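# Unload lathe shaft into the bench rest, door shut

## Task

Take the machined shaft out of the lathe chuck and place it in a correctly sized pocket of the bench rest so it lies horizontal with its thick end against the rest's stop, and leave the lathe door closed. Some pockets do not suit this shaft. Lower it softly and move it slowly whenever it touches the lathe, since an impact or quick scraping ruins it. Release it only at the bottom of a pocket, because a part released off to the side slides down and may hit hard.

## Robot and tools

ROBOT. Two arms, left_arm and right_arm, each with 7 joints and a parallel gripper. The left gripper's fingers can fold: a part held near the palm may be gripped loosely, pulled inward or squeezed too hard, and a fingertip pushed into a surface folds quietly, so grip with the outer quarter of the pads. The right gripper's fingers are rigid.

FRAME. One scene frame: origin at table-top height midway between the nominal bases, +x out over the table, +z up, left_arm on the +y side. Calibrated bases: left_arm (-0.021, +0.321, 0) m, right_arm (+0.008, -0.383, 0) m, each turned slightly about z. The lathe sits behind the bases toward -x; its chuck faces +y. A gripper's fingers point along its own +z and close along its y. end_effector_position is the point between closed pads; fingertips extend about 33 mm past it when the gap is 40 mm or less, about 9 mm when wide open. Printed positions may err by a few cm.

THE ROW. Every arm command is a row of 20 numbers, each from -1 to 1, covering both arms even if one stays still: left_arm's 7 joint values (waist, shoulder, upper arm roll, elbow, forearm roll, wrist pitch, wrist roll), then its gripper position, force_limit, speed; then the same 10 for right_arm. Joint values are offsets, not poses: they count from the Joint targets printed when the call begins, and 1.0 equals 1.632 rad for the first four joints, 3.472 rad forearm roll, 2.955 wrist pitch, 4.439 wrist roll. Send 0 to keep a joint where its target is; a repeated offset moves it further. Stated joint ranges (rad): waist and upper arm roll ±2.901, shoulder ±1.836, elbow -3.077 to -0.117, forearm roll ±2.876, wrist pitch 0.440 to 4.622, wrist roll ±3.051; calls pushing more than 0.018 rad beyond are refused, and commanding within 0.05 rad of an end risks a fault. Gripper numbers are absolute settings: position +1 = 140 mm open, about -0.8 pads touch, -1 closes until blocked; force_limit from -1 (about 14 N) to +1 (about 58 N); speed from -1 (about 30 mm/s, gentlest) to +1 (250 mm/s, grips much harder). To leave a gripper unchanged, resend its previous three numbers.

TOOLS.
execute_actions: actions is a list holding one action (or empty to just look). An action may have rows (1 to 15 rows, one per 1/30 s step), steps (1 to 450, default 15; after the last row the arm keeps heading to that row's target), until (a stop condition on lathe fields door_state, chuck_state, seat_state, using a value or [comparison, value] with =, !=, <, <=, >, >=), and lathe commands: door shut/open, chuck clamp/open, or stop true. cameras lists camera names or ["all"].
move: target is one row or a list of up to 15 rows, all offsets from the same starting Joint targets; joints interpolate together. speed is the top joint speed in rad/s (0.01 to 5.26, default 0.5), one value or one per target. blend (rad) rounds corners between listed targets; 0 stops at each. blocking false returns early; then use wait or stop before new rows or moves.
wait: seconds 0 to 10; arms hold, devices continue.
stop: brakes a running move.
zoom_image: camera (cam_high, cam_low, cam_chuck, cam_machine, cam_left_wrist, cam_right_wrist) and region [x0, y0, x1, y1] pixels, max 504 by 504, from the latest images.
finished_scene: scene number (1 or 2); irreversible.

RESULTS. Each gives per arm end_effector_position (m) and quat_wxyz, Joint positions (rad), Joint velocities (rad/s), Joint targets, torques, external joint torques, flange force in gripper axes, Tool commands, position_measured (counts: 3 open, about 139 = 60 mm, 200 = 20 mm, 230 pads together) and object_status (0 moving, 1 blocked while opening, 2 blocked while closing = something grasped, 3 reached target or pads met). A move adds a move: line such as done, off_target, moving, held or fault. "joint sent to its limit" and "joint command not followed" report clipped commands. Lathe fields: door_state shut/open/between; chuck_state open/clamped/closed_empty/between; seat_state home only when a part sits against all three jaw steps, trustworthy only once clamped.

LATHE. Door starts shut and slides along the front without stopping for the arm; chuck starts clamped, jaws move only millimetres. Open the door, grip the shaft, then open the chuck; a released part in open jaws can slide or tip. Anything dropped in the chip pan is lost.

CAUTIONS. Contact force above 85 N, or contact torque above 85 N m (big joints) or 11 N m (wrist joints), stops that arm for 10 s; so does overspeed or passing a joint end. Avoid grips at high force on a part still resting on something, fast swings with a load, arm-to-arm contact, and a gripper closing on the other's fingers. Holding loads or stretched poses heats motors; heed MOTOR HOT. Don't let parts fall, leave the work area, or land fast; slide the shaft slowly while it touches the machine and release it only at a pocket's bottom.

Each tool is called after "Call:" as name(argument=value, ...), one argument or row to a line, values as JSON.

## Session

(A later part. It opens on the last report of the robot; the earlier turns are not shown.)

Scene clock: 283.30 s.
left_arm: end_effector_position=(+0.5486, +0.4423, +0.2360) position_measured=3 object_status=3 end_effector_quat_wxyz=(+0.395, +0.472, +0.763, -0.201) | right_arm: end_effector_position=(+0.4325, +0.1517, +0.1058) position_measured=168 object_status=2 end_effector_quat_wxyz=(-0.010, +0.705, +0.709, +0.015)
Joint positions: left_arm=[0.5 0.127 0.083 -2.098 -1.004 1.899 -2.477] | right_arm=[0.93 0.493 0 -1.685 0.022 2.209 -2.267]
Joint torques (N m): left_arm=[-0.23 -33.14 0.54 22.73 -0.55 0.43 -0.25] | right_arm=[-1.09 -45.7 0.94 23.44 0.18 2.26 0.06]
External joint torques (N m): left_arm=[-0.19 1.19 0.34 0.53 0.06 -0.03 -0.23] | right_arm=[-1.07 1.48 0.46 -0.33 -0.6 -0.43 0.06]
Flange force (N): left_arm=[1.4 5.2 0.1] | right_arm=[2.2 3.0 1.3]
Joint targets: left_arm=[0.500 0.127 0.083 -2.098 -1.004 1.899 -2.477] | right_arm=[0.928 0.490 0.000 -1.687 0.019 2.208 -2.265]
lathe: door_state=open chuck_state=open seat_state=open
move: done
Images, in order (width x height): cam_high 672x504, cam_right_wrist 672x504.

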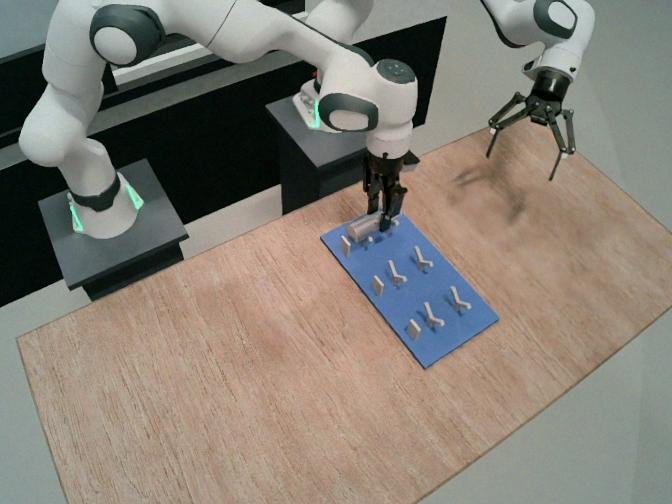

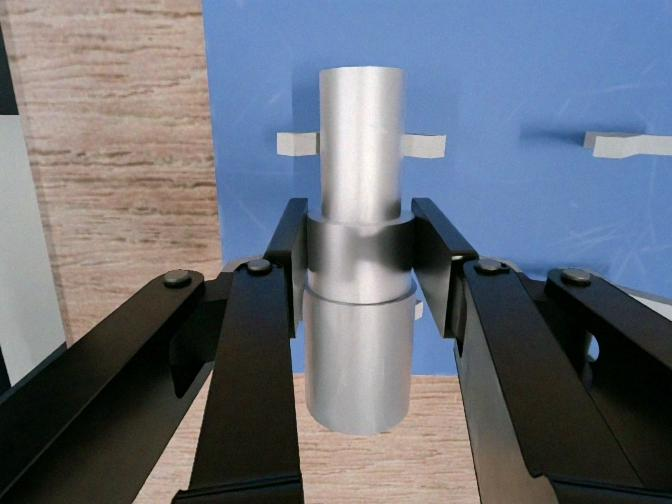

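Call:
execute_actions(
  actions=[],
  cameras=["cam_low","cam_right_wrist","cam_high","cam_left_wrist"],
)

Call:
zoom_image(
  camera="cam_low",
  region=[400, 200, 480, 280],
)

Call:
zoom_image(
  camera="cam_right_wrist",
  region=[285, 260, 445, 450],
)

Call:
zoom_image(
  camera="cam_high",
  region=[335, 205, 405, 265],
)

Call:
zoom_image(
  camera="cam_left_wrist",
  region=[0, 80, 120, 230],
)

Scene clock: 286.53 s.
left_arm: end_effector_position=(+0.5486, +0.4423, +0.2360) position_measured=3 object_status=3 end_effector_quat_wxyz=(+0.395, +0.472, +0.763, -0.201) | right_arm: end_effector_position=(+0.4325, +0.1517, +0.1058) position_measured=168 object_status=2 end_effector_quat_wxyz=(-0.010, +0.705, +0.709, +0.015)
Joint positions: left_arm=[0.5 0.127 0.083 -2.098 -1.004 1.899 -2.477] | right_arm=[0.93 0.493 0 -1.685 0.022 2.209 -2.267]
Joint velocities: within noise
Joint torques (N m): left_arm=[-0.22 -33.19 0.51 22.7 -0.54 0.44 -0.19] | right_arm=[-1.17 -45.74 0.94 23.61 0.18 2.32 0.13]
External joint torques (N m): left_arm=[-0.19 1.19 0.29 0.52 0.06 -0.02 -0.17] | right_arm=[-1.23 1.53 0.38 -0.2 -0.6 -0.38 0.13]
Flange force (N): left_arm=[1.5 5.1 0.2] | right_arm=[2.7 3.5 1.4]
Joint targets: left_arm=[0.500 0.127 0.083 -2.098 -1.004 1.899 -2.477] | right_arm=[0.928 0.490 0.000 -1.687 0.019 2.208 -2.265]
Tool commands: left_gripper/position=+1.0 left_gripper/force_limit=+1.0 left_gripper/speed=+1.0 right_gripper/position=-1.0 right_gripper/force_limit=+0.0 right_gripper/speed=-1.0
lathe: door_state=open chuck_state=open seat_state=open
Images, in order (width x height): cam_high 672x504, cam_low 672x504, cam_left_wrist 672x504, cam_right_wrist 672x504.

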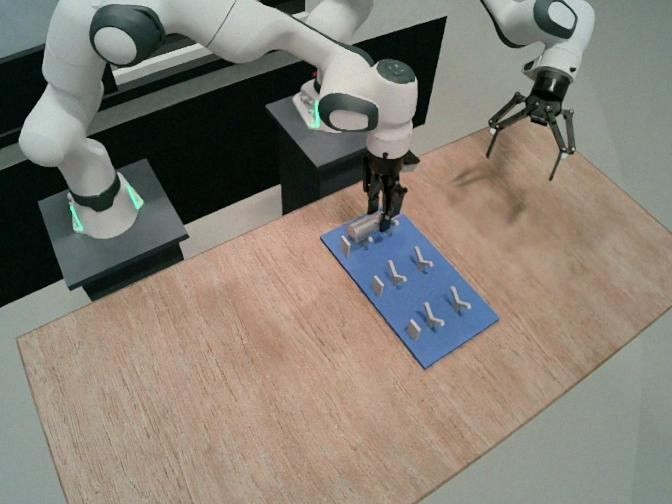

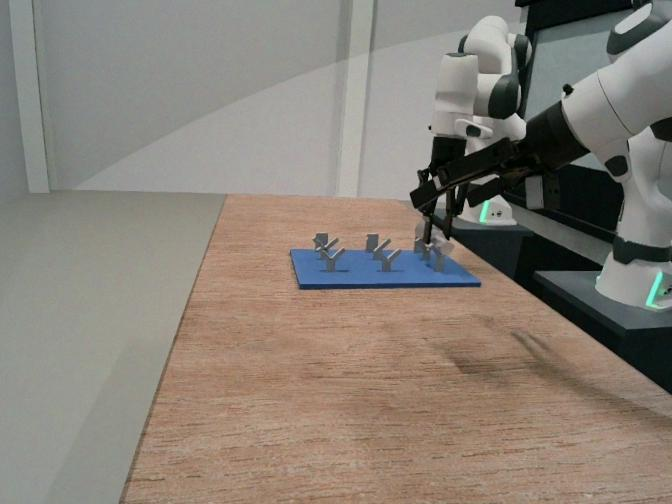

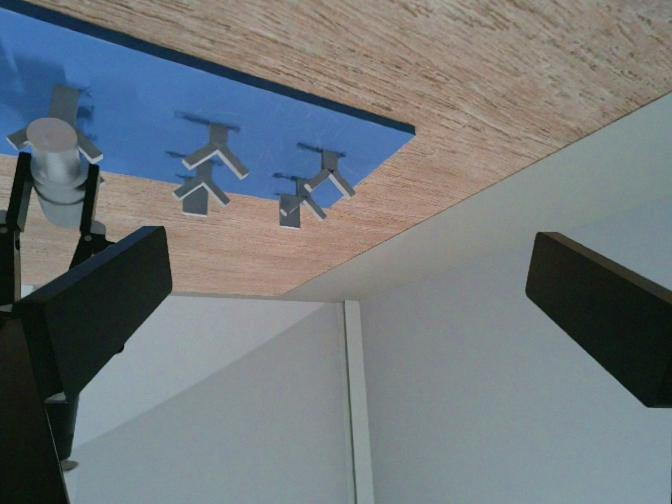

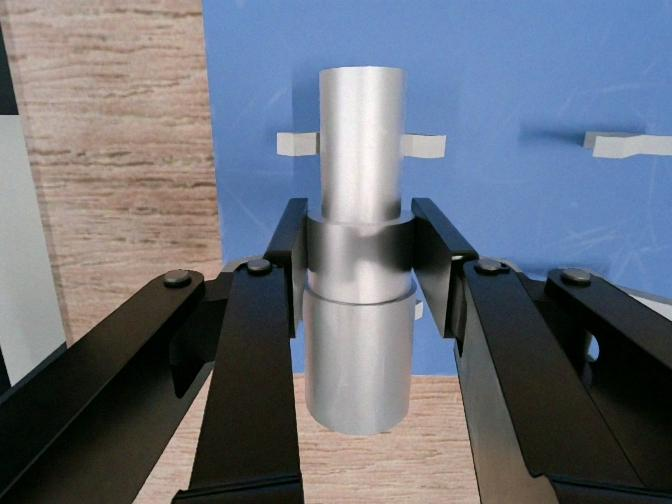

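Scaled by 6.300 from the camera's 672x504 image, which has a finer 960x720 frame.

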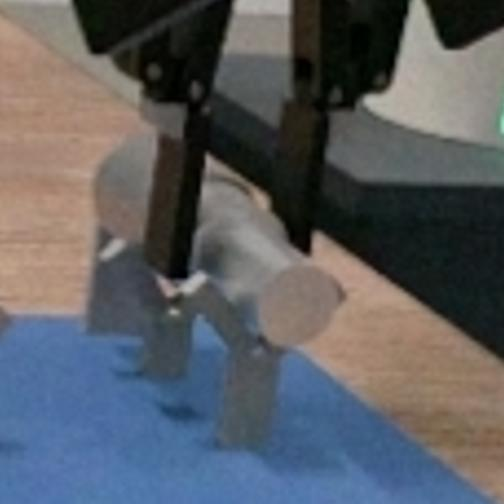

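Scaled by 2.653 from the camera's 672x504 image, which has a finer 960x720 frame.

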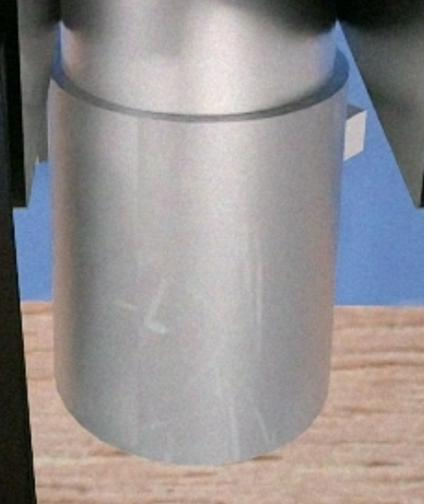

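Scaled by 7.200 from the camera's 672x504 image, which has a finer 960x720 frame.

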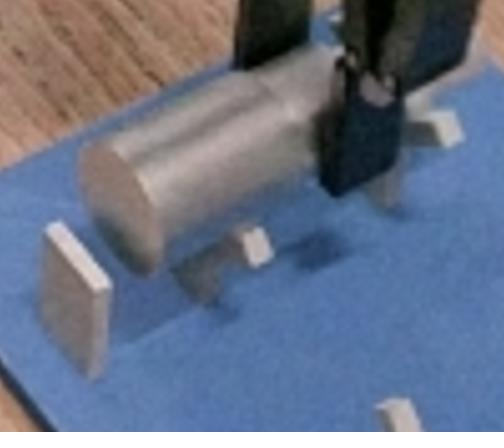

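Scaled by 3.360 from the camera's 672x504 image, which has a finer 960x720 frame.

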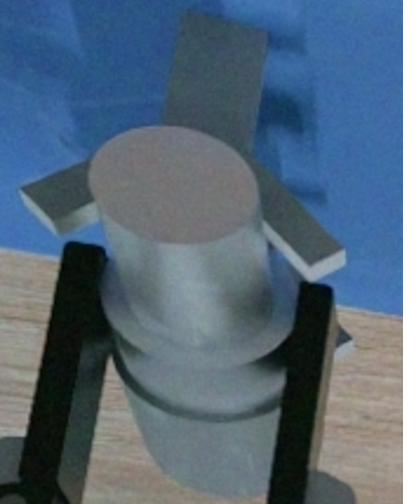

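Call:
move(
  target=[0,0,0,0,0,0,0,1,1,1,0.0062,0.0169,0,0.0262,-0.00625,-0.0131,0.0048,-1,0,-1],
  speed=0.02,
  cameras=["cam_high","cam_right_wrist","cam_left_wrist","cam_low"],
)

Call:
zoom_image(
  camera="cam_right_wrist",
  region=[270, 40, 460, 450],
)

Call:
zoom_image(
  camera="cam_left_wrist",
  region=[0, 80, 120, 230],
)

Call:
zoom_image(
  camera="cam_high",
  region=[335, 205, 405, 265],
)

Call:
zoom_image(
  camera="cam_low",
  region=[400, 200, 480, 280],
)

Scene clock: 300.30 s.
left_arm: end_effector_position=(+0.5486, +0.4423, +0.2360) position_measured=3 object_status=3 end_effector_quat_wxyz=(+0.395, +0.472, +0.763, -0.201) | right_arm: end_effector_position=(+0.4326, +0.1523, +0.1055) position_measured=168 object_status=2 end_effector_quat_wxyz=(-0.001, +0.704, +0.710, +0.005)
Joint positions: left_arm=[0.5 0.127 0.083 -2.098 -1.004 1.899 -2.477] | right_arm=[0.937 0.514 0 -1.645 0 2.168 -2.25]
Joint torques (N m): left_arm=[-0.26 -33.21 0.44 22.68 -0.54 0.44 -0.22] | right_arm=[0.19 -43.51 1.45 25.12 0.09 3.07 0.23]
External joint torques (N m): left_arm=[-0.21 1.12 0.25 0.5 0.07 -0.02 -0.2] | right_arm=[0.25 4.31 0.97 1.3 -0.68 0.44 0.23]
Flange force (N): left_arm=[1.3 4.9 0.2] | right_arm=[15.4 11.0 5.3]
Joint targets: left_arm=[0.500 0.127 0.083 -2.098 -1.004 1.899 -2.477] | right_arm=[0.939 0.518 0.000 -1.644 -0.003 2.170 -2.244]
lathe: door_state=open chuck_state=open seat_state=open
move: done
Images, in order (width x height): cam_high 672x504, cam_low 672x504, cam_left_wrist 672x504, cam_right_wrist 672x504.

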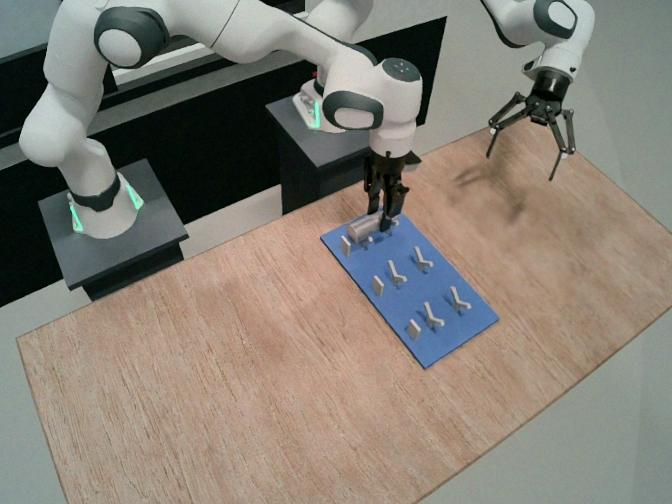

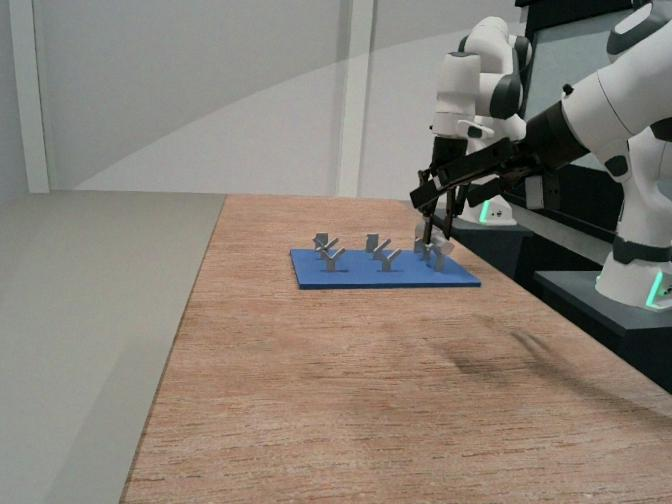

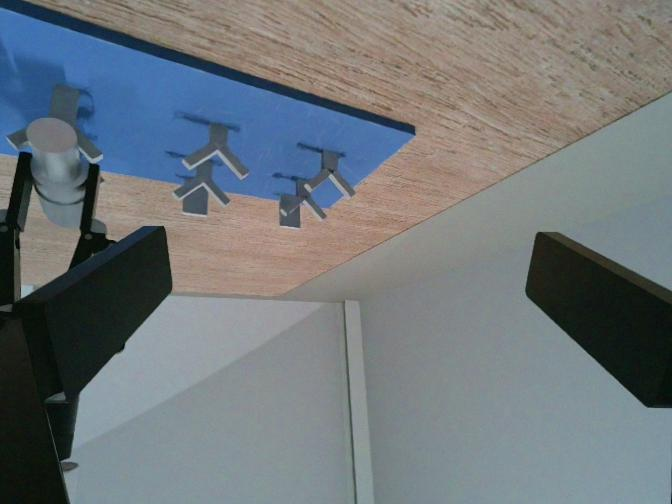

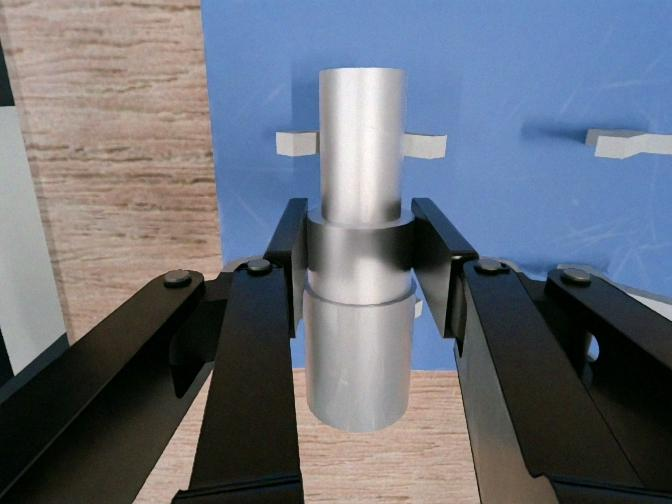

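Scaled by 1.229 from the camera's 672x504 image, which has a finer 960x720 frame.

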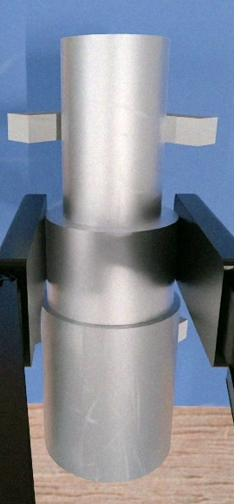

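Scaled by 3.360 from the camera's 672x504 image, which has a finer 960x720 frame.

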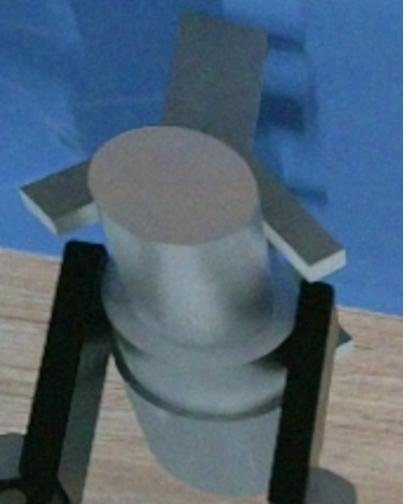

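Scaled by 7.200 from the camera's 672x504 image, which has a finer 960x720 frame.

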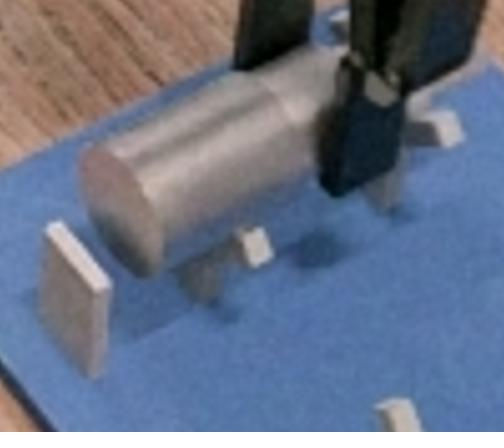

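Scaled by 6.300 from the camera's 672x504 image, which has a finer 960x720 frame.

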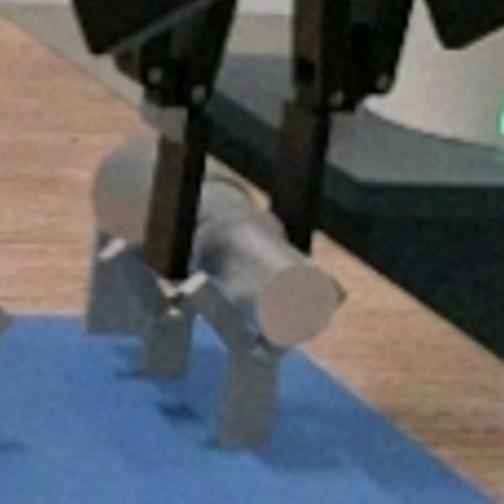

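Call:
execute_actions(
  actions=[],
)

Scene clock: 306.30 s.
left_arm: end_effector_position=(+0.5486, +0.4423, +0.2360) position_measured=3 object_status=3 end_effector_quat_wxyz=(+0.395, +0.472, +0.763, -0.201) | right_arm: end_effector_position=(+0.4326, +0.1523, +0.1055) position_measured=168 object_status=2 end_effector_quat_wxyz=(-0.001, +0.704, +0.710, +0.005)
Joint positions: left_arm=[0.5 0.127 0.083 -2.098 -1.004 1.899 -2.477] | right_arm=[0.937 0.514 0 -1.645 0 2.168 -2.25]
Joint velocities: within noise
Joint torques (N m): left_arm=[-0.21 -33.21 0.48 22.77 -0.55 0.45 -0.2] | right_arm=[0.14 -43.22 1.42 25.1 0.15 3.11 0.28]
External joint torques (N m): left_arm=[-0.21 1.2 0.23 0.55 0.06 -0.02 -0.18] | right_arm=[0.33 4.74 1.05 1.18 -0.62 0.46 0.28]
Flange force (N): left_arm=[1.4 5.3 0.2] | right_arm=[16.0 11.3 6.0]
Joint targets: left_arm=[0.500 0.127 0.083 -2.098 -1.004 1.899 -2.477] | right_arm=[0.939 0.518 0.000 -1.644 -0.003 2.170 -2.244]
Tool commands: left_gripper/position=+1.0 left_gripper/force_limit=+1.0 left_gripper/speed=+1.0 right_gripper/position=-1.0 right_gripper/force_limit=+0.0 right_gripper/speed=-1.0
lathe: door_state=open chuck_state=open seat_state=open

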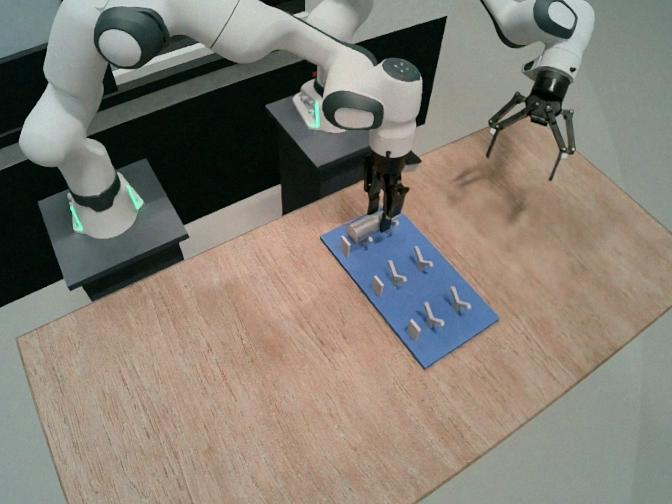

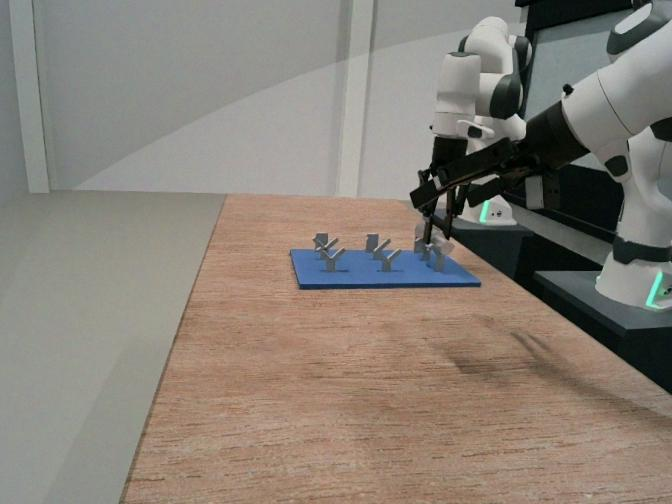

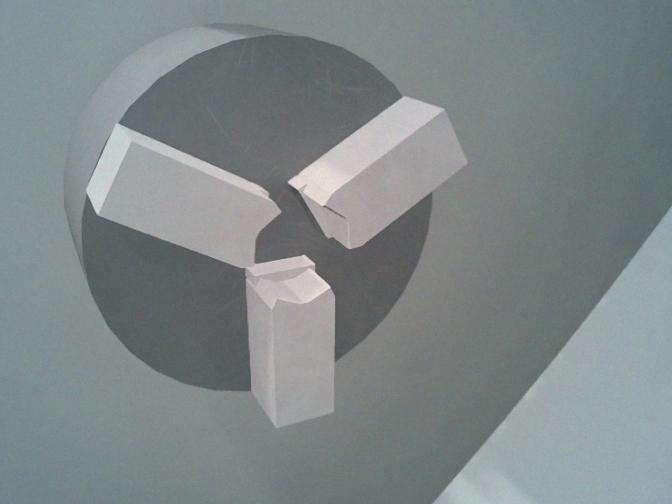

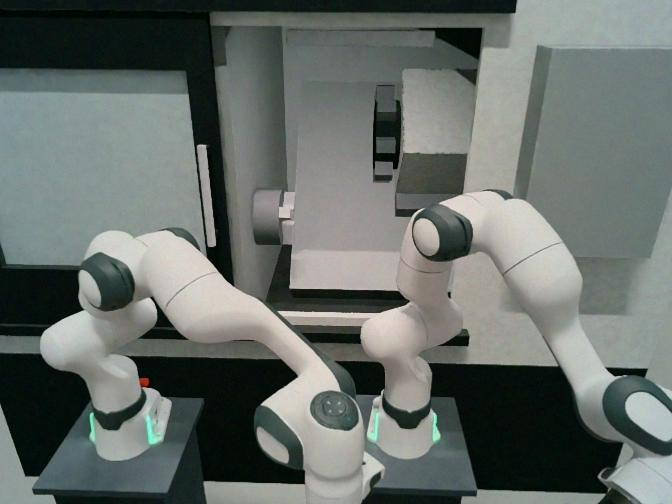

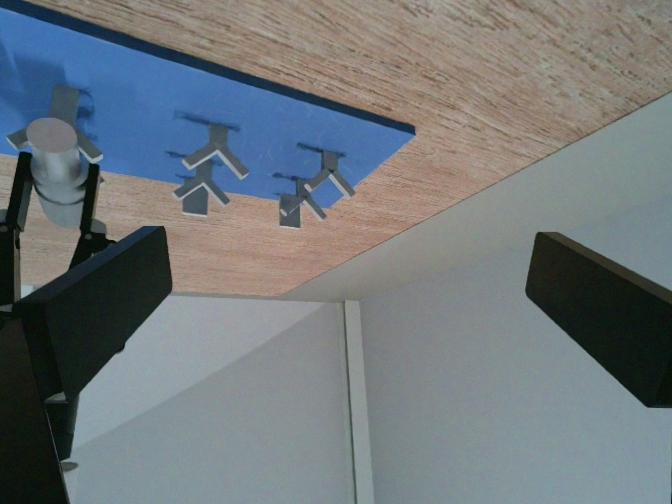

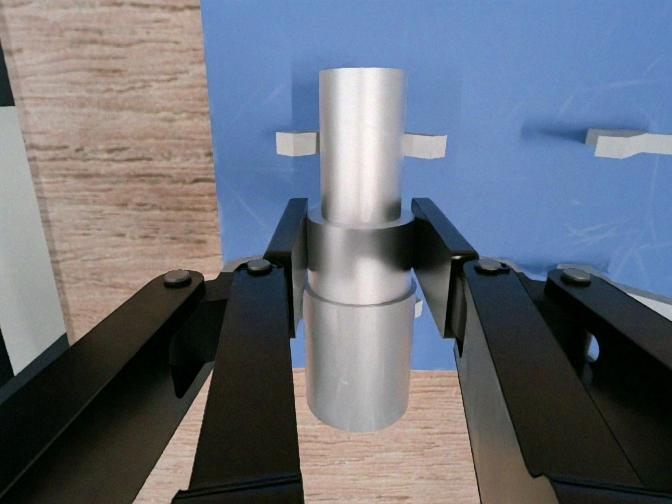

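Call:
zoom_image(
  camera="cam_high",
  region=[335, 205, 405, 265],
)

Call:
zoom_image(
  camera="cam_left_wrist",
  region=[0, 70, 130, 240],
)

Scaled by 7.200 from the camera's 672x504 image, which has a finer 960x720 frame.

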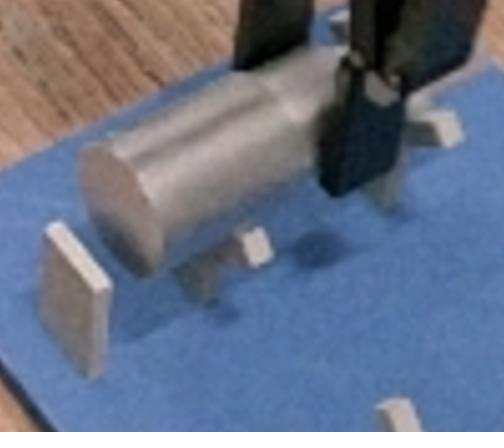

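Scaled by 2.965 from the camera's 672x504 image, which has a finer 960x720 frame.

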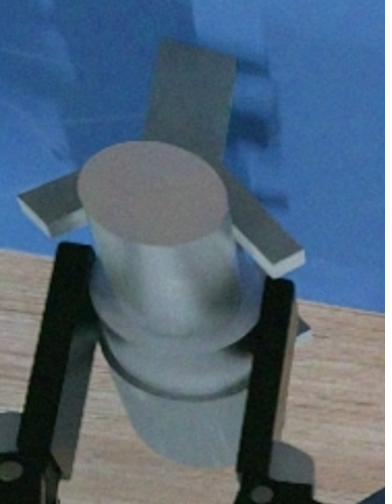

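Call:
move(
  target=[
    [0,0,0,0,0,0,0,1,1,1,0,-0.00294,0,0.00208,0,-0.00271,0,-1,0,-1],
    [0,0,0,0,0,0,0,1,1,1,-0.00564,-0.01801,0,-0.02194,0,0.00223,-0.00207,-1,0,-1],
  ],
  speed=0.05,
  cameras=["cam_high","cam_right_wrist","cam_left_wrist"],
)

Scene clock: 310.77 s.
left_arm: end_effector_position=(+0.5486, +0.4423, +0.2360) position_measured=3 object_status=3 end_effector_quat_wxyz=(+0.395, +0.472, +0.763, -0.201) | right_arm: end_effector_position=(+0.4319, +0.1436, +0.1064) position_measured=168 object_status=2 end_effector_quat_wxyz=(+0.000, +0.707, +0.707, +0.004)
Joint positions: left_arm=[0.5 0.127 0.083 -2.098 -1.004 1.899 -2.477] | right_arm=[0.93 0.492 0 -1.678 0 2.177 -2.248]
Joint velocities: left_arm=[within noise] | right_arm=[-0.001 -0.001 0.001 -0.004 0.001 0.004 -0.001]
Joint torques (N m): left_arm=[-0.23 -33.19 0.5 22.67 -0.53 0.44 -0.23] | right_arm=[-0.23 -46.31 1.5 22.86 0.24 2.18 -0.25]
External joint torques (N m): left_arm=[-0.24 1.32 0.25 0.37 0.08 -0.04 -0.21] | right_arm=[-0.19 0.78 1.03 -0.83 -0.53 -0.43 -0.25]
Flange force (N): left_arm=[1.5 5.0 0.4] | right_arm=[-0.8 -0.4 0.7]
Joint targets: left_arm=[0.500 0.127 0.083 -2.098 -1.004 1.899 -2.477] | right_arm=[0.929 0.488 0.000 -1.680 -0.003 2.176 -2.253]
lathe: door_state=open chuck_state=open seat_state=open
move: done
Images, in order (width x height): cam_high 672x504, cam_left_wrist 672x504, cam_right_wrist 672x504.

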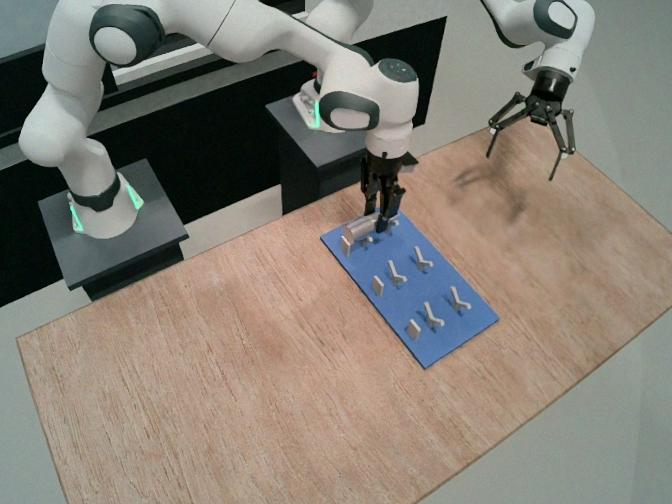

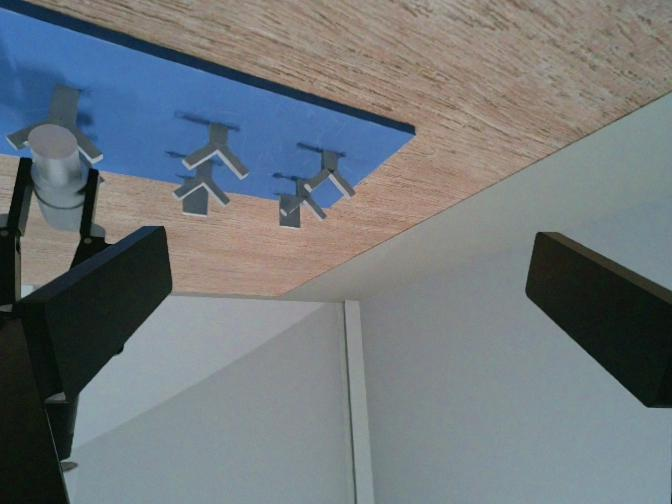

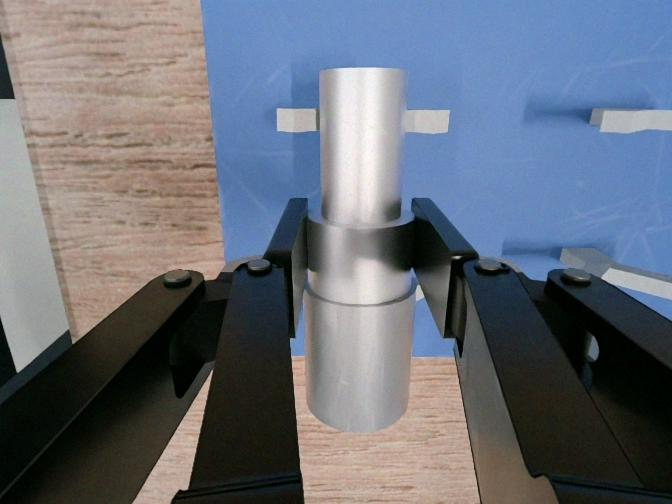

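Call:
zoom_image(
  camera="cam_high",
  region=[335, 205, 405, 265],
)

Scaled by 7.200 from the camera's 672x504 image, which has a finer 960x720 frame.

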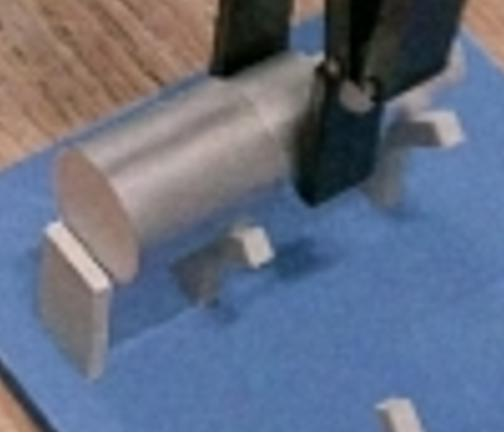

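Call:
move(
  target=[0,0,0,0,0,0,0,1,1,1,-0.00197,-0.00452,0,-0.00721,0,0.00148,-0.00062,-1,0,-1],
  speed=0.03,
  cameras=["cam_high"],
)

Call:
zoom_image(
  camera="cam_high",
  region=[335, 205, 405, 265],
)

Scene clock: 313.40 s.
left_arm: end_effector_position=(+0.5486, +0.4423, +0.2360) position_measured=3 object_status=3 end_effector_quat_wxyz=(+0.395, +0.472, +0.763, -0.201) | right_arm: end_effector_position=(+0.4316, +0.1426, +0.1066) position_measured=168 object_status=2 end_effector_quat_wxyz=(-0.001, +0.707, +0.707, +0.006)
Joint positions: left_arm=[0.5 0.127 0.083 -2.098 -1.004 1.899 -2.477] | right_arm=[0.929 0.485 0 -1.689 0 2.186 -2.25]
Joint torques (N m): left_arm=[-0.15 -33.18 0.5 22.73 -0.55 0.41 -0.21] | right_arm=[-1.78 -46.1 0.69 23.03 0.16 1.44 -0.25]
External joint torques (N m): left_arm=[-0.15 1.3 0.26 0.47 0.06 -0.06 -0.19] | right_arm=[-1.9 0.9 0.1 -0.73 -0.61 -1.2 -0.26]
Flange force (N): left_arm=[1.6 5.3 0.2] | right_arm=[-0.5 2.8 -0.7]
Joint targets: left_arm=[0.500 0.127 0.083 -2.098 -1.004 1.899 -2.477] | right_arm=[0.926 0.481 0.000 -1.691 -0.003 2.180 -2.256]
lathe: door_state=open chuck_state=open seat_state=open
move: done
Images, in order (width x height): cam_high 672x504.

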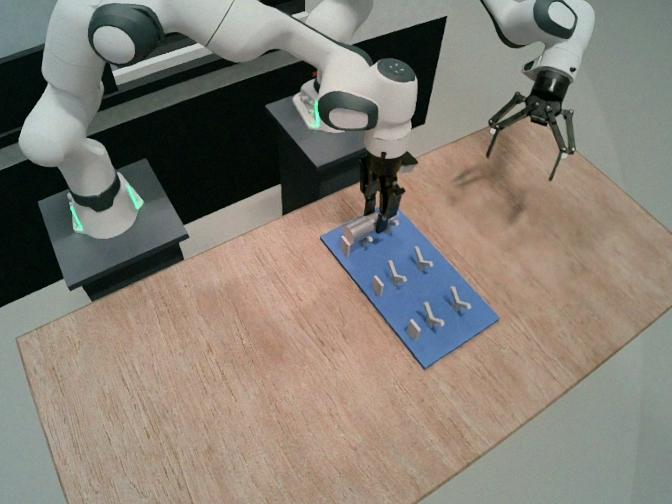

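Scaled by 7.200 from the camera's 672x504 image, which has a finer 960x720 frame.

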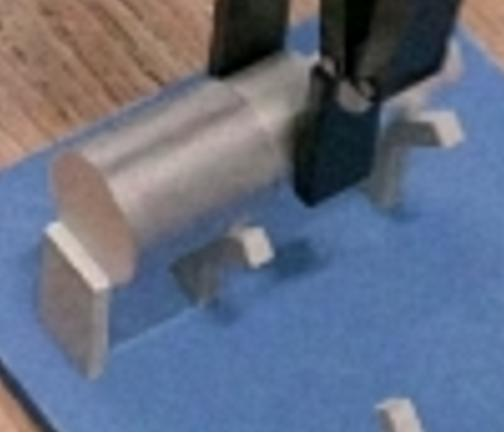

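Call:
move(
  target=[0,0,0,0,0,0,0,1,1,1,-0.00169,-0.00452,0,-0.00721,0,0.00148,-0.00062,-1,0,-1],
  speed=0.03,
  cameras=["cam_high"],
)

Call:
zoom_image(
  camera="cam_high",
  region=[335, 205, 405, 265],
)

Scene clock: 314.77 s.
left_arm: end_effector_position=(+0.5486, +0.4423, +0.2360) position_measured=3 object_status=3 end_effector_quat_wxyz=(+0.395, +0.472, +0.763, -0.201) | right_arm: end_effector_position=(+0.4310, +0.1424, +0.1072) position_measured=168 object_status=2 end_effector_quat_wxyz=(-0.001, +0.705, +0.709, +0.008)
Joint positions: left_arm=[0.5 0.127 0.083 -2.098 -1.004 1.899 -2.477] | right_arm=[0.928 0.478 0.002 -1.7 0 2.195 -2.255]
Joint torques (N m): left_arm=[-0.2 -33.11 0.41 22.73 -0.53 0.44 -0.22] | right_arm=[-2.7 -47.02 -0.28 22.51 -0.09 0.75 -0.1]
External joint torques (N m): left_arm=[-0.02 1.34 0.33 0.5 0.08 0 -0.2] | right_arm=[-2.7 -0.01 -0.8 -1.4 -0.87 -1.94 -0.1]
Flange force (N): left_arm=[1.8 5.4 0.1] | right_arm=[-4.7 0.7 -2.9]
Joint targets: left_arm=[0.500 0.127 0.083 -2.098 -1.004 1.899 -2.477] | right_arm=[0.923 0.474 0.000 -1.703 -0.003 2.185 -2.259]
lathe: door_state=open chuck_state=open seat_state=open
move: off_target (right_arm); right_arm: the wrist pitch is farthest, 0.011 rad from its target
Images, in order (width x height): cam_high 672x504.

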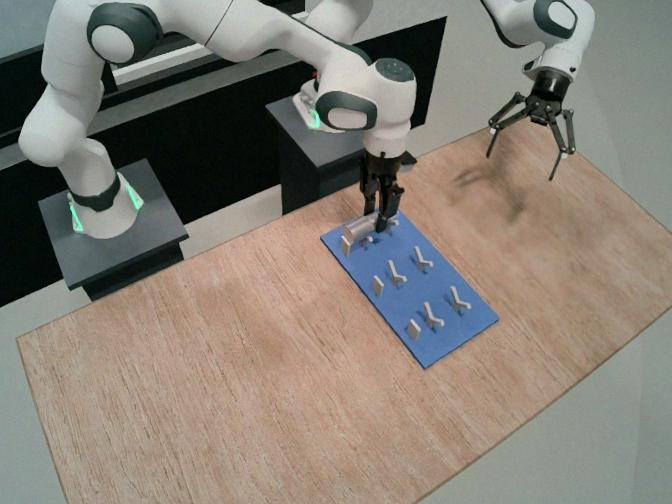

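Scaled by 7.200 from the camera's 672x504 image, which has a finer 960x720 frame.

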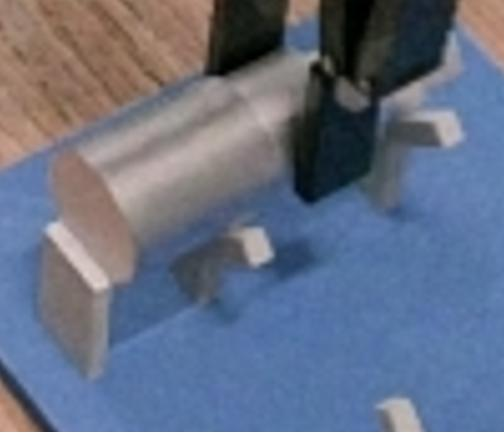

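Call:
move(
  target=[0,0,0,0,0,0,0,1,1,1,0.00086,0.00447,0,0.00202,0,0.00129,0.0003,-1,0,-1],
  speed=0.03,
  cameras=["cam_high"],
)

Call:
zoom_image(
  camera="cam_high",
  region=[335, 205, 405, 265],
)

Scene clock: 317.03 s.
left_arm: end_effector_position=(+0.5486, +0.4423, +0.2360) position_measured=3 object_status=3 end_effector_quat_wxyz=(+0.395, +0.472, +0.763, -0.201) | right_arm: end_effector_position=(+0.4311, +0.1425, +0.1070) position_measured=168 object_status=2 end_effector_quat_wxyz=(-0.001, +0.705, +0.709, +0.009)
Joint positions: left_arm=[0.5 0.127 0.083 -2.098 -1.004 1.899 -2.477] | right_arm=[0.928 0.479 0.002 -1.7 0 2.196 -2.256]
Joint torques (N m): left_arm=[-0.25 -33.17 0.43 22.67 -0.56 0.42 -0.23] | right_arm=[-1.61 -43.21 0.16 23.89 0.03 1.84 0]
External joint torques (N m): left_arm=[-0.24 1.3 0.2 0.39 0.05 -0.05 -0.22] | right_arm=[-1.75 3.53 -0.47 0.22 -0.74 -0.8 0]
Flange force (N): left_arm=[1.5 5.0 0.4] | right_arm=[8.8 9.8 2.9]
Joint targets: left_arm=[0.500 0.127 0.083 -2.098 -1.004 1.899 -2.477] | right_arm=[0.925 0.481 0.000 -1.700 -0.003 2.189 -2.257]
lathe: door_state=open chuck_state=open seat_state=open
move: done
Images, in order (width x height): cam_high 672x504.

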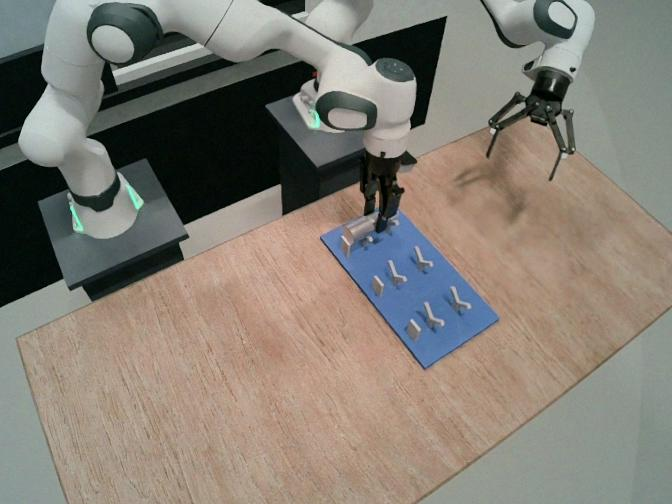

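Scaled by 7.200 from the camera's 672x504 image, which has a finer 960x720 frame.

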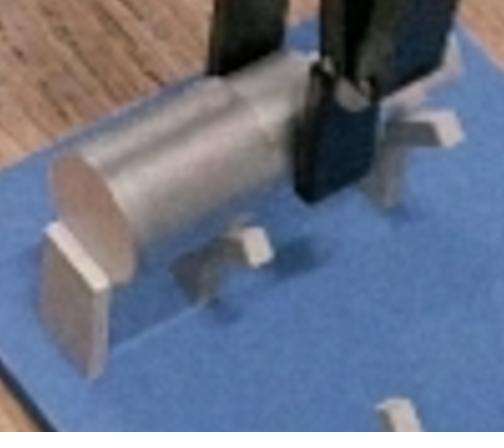

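Call:
move(
  target=[0,0,0,0,0,0,0,1,1,1,0.0003,0.00247,0,0.00022,0,0.00050,0.0003,-1,0,-1],
  speed=0.03,
  cameras=["cam_right_wrist","cam_left_wrist"],
)

Call:
zoom_image(
  camera="cam_left_wrist",
  region=[0, 70, 130, 240],
)

Scene clock: 318.70 s.
left_arm: end_effector_position=(+0.5486, +0.4423, +0.2360) position_measured=3 object_status=3 end_effector_quat_wxyz=(+0.395, +0.472, +0.763, -0.201) | right_arm: end_effector_position=(+0.4317, +0.1424, +0.1063) position_measured=168 object_status=2 end_effector_quat_wxyz=(-0.001, +0.705, +0.709, +0.008)
Joint positions: left_arm=[0.5 0.127 0.083 -2.098 -1.004 1.899 -2.477] | right_arm=[0.927 0.481 0.002 -1.698 0 2.196 -2.256]
Joint torques (N m): left_arm=[-0.33 -33.22 0.47 22.7 -0.53 0.44 -0.25] | right_arm=[-0.97 -42.24 0.44 22.98 0.22 1.59 -0.05]
External joint torques (N m): left_arm=[-0.28 1.31 0.27 0.41 0.08 -0.01 -0.23] | right_arm=[-0.95 4.32 -0.06 -0.58 -0.55 -1.04 -0.05]
Flange force (N): left_arm=[1.5 5.1 0.4] | right_arm=[8.6 8.4 4.0]
Joint targets: left_arm=[0.500 0.127 0.083 -2.098 -1.004 1.899 -2.477] | right_arm=[0.925 0.485 0.000 -1.700 -0.003 2.190 -2.256]
lathe: door_state=open chuck_state=open seat_state=open
move: done
Images, in order (width x height): cam_left_wrist 672x504, cam_right_wrist 672x504.

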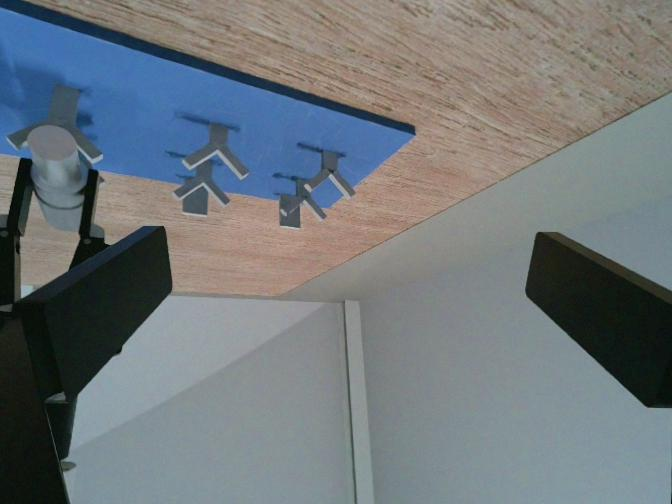

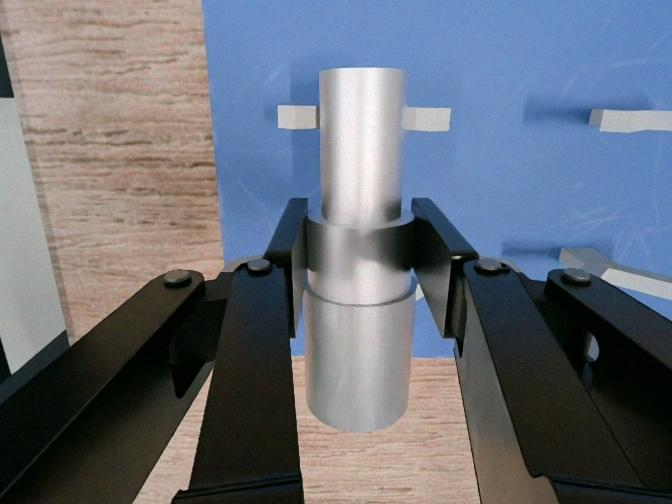

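Scaled by 2.965 from the camera's 672x504 image, which has a finer 960x720 frame.

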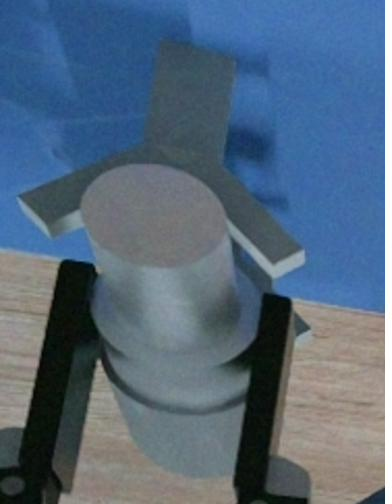

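Call:
move(
  target=[0,0,0,0,0,0,0,1,1,1,0,0.0015,0,-0.001,0,0.0010,0,-1,0,-1],
  speed=0.03,
  cameras=["cam_left_wrist"],
)

Call:
zoom_image(
  camera="cam_left_wrist",
  region=[0, 70, 130, 240],
)

Scene clock: 320.20 s.
left_arm: end_effector_position=(+0.5486, +0.4423, +0.2360) position_measured=3 object_status=3 end_effector_quat_wxyz=(+0.395, +0.472, +0.763, -0.201) | right_arm: end_effector_position=(+0.4324, +0.1424, +0.1054) position_measured=168 object_status=2 end_effector_quat_wxyz=(-0.001, +0.705, +0.709, +0.009)
Joint positions: left_arm=[0.5 0.127 0.083 -2.098 -1.004 1.899 -2.477] | right_arm=[0.927 0.483 0.002 -1.698 0 2.198 -2.256]
Joint torques (N m): left_arm=[-0.23 -33.18 0.48 22.71 -0.52 0.42 -0.27] | right_arm=[-0.73 -41.62 0.7 22.06 0.22 1.67 -0.05]
External joint torques (N m): left_arm=[-0.23 1.2 0.24 0.46 0.09 -0.05 -0.25] | right_arm=[-0.85 5.31 0.09 -1.65 -0.55 -0.99 -0.05]
Flange force (N): left_arm=[1.3 5.0 0.2] | right_arm=[6.9 6.8 6.1]
Joint targets: left_arm=[0.500 0.127 0.083 -2.098 -1.004 1.899 -2.477] | right_arm=[0.925 0.487 0.000 -1.701 -0.003 2.193 -2.256]
lathe: door_state=open chuck_state=open seat_state=open
move: done
Images, in order (width x height): cam_left_wrist 672x504.

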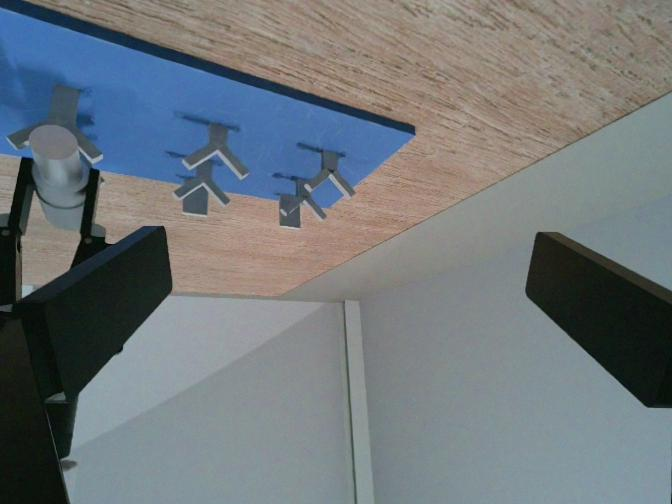

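Scaled by 2.965 from the camera's 672x504 image, which has a finer 960x720 frame.

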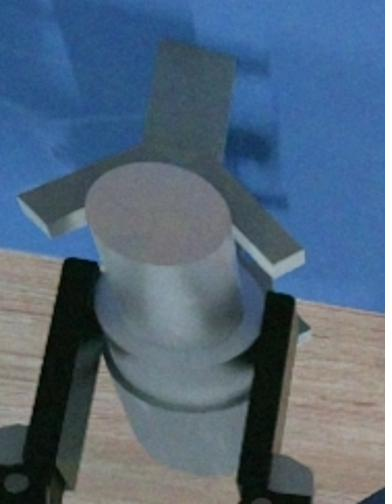

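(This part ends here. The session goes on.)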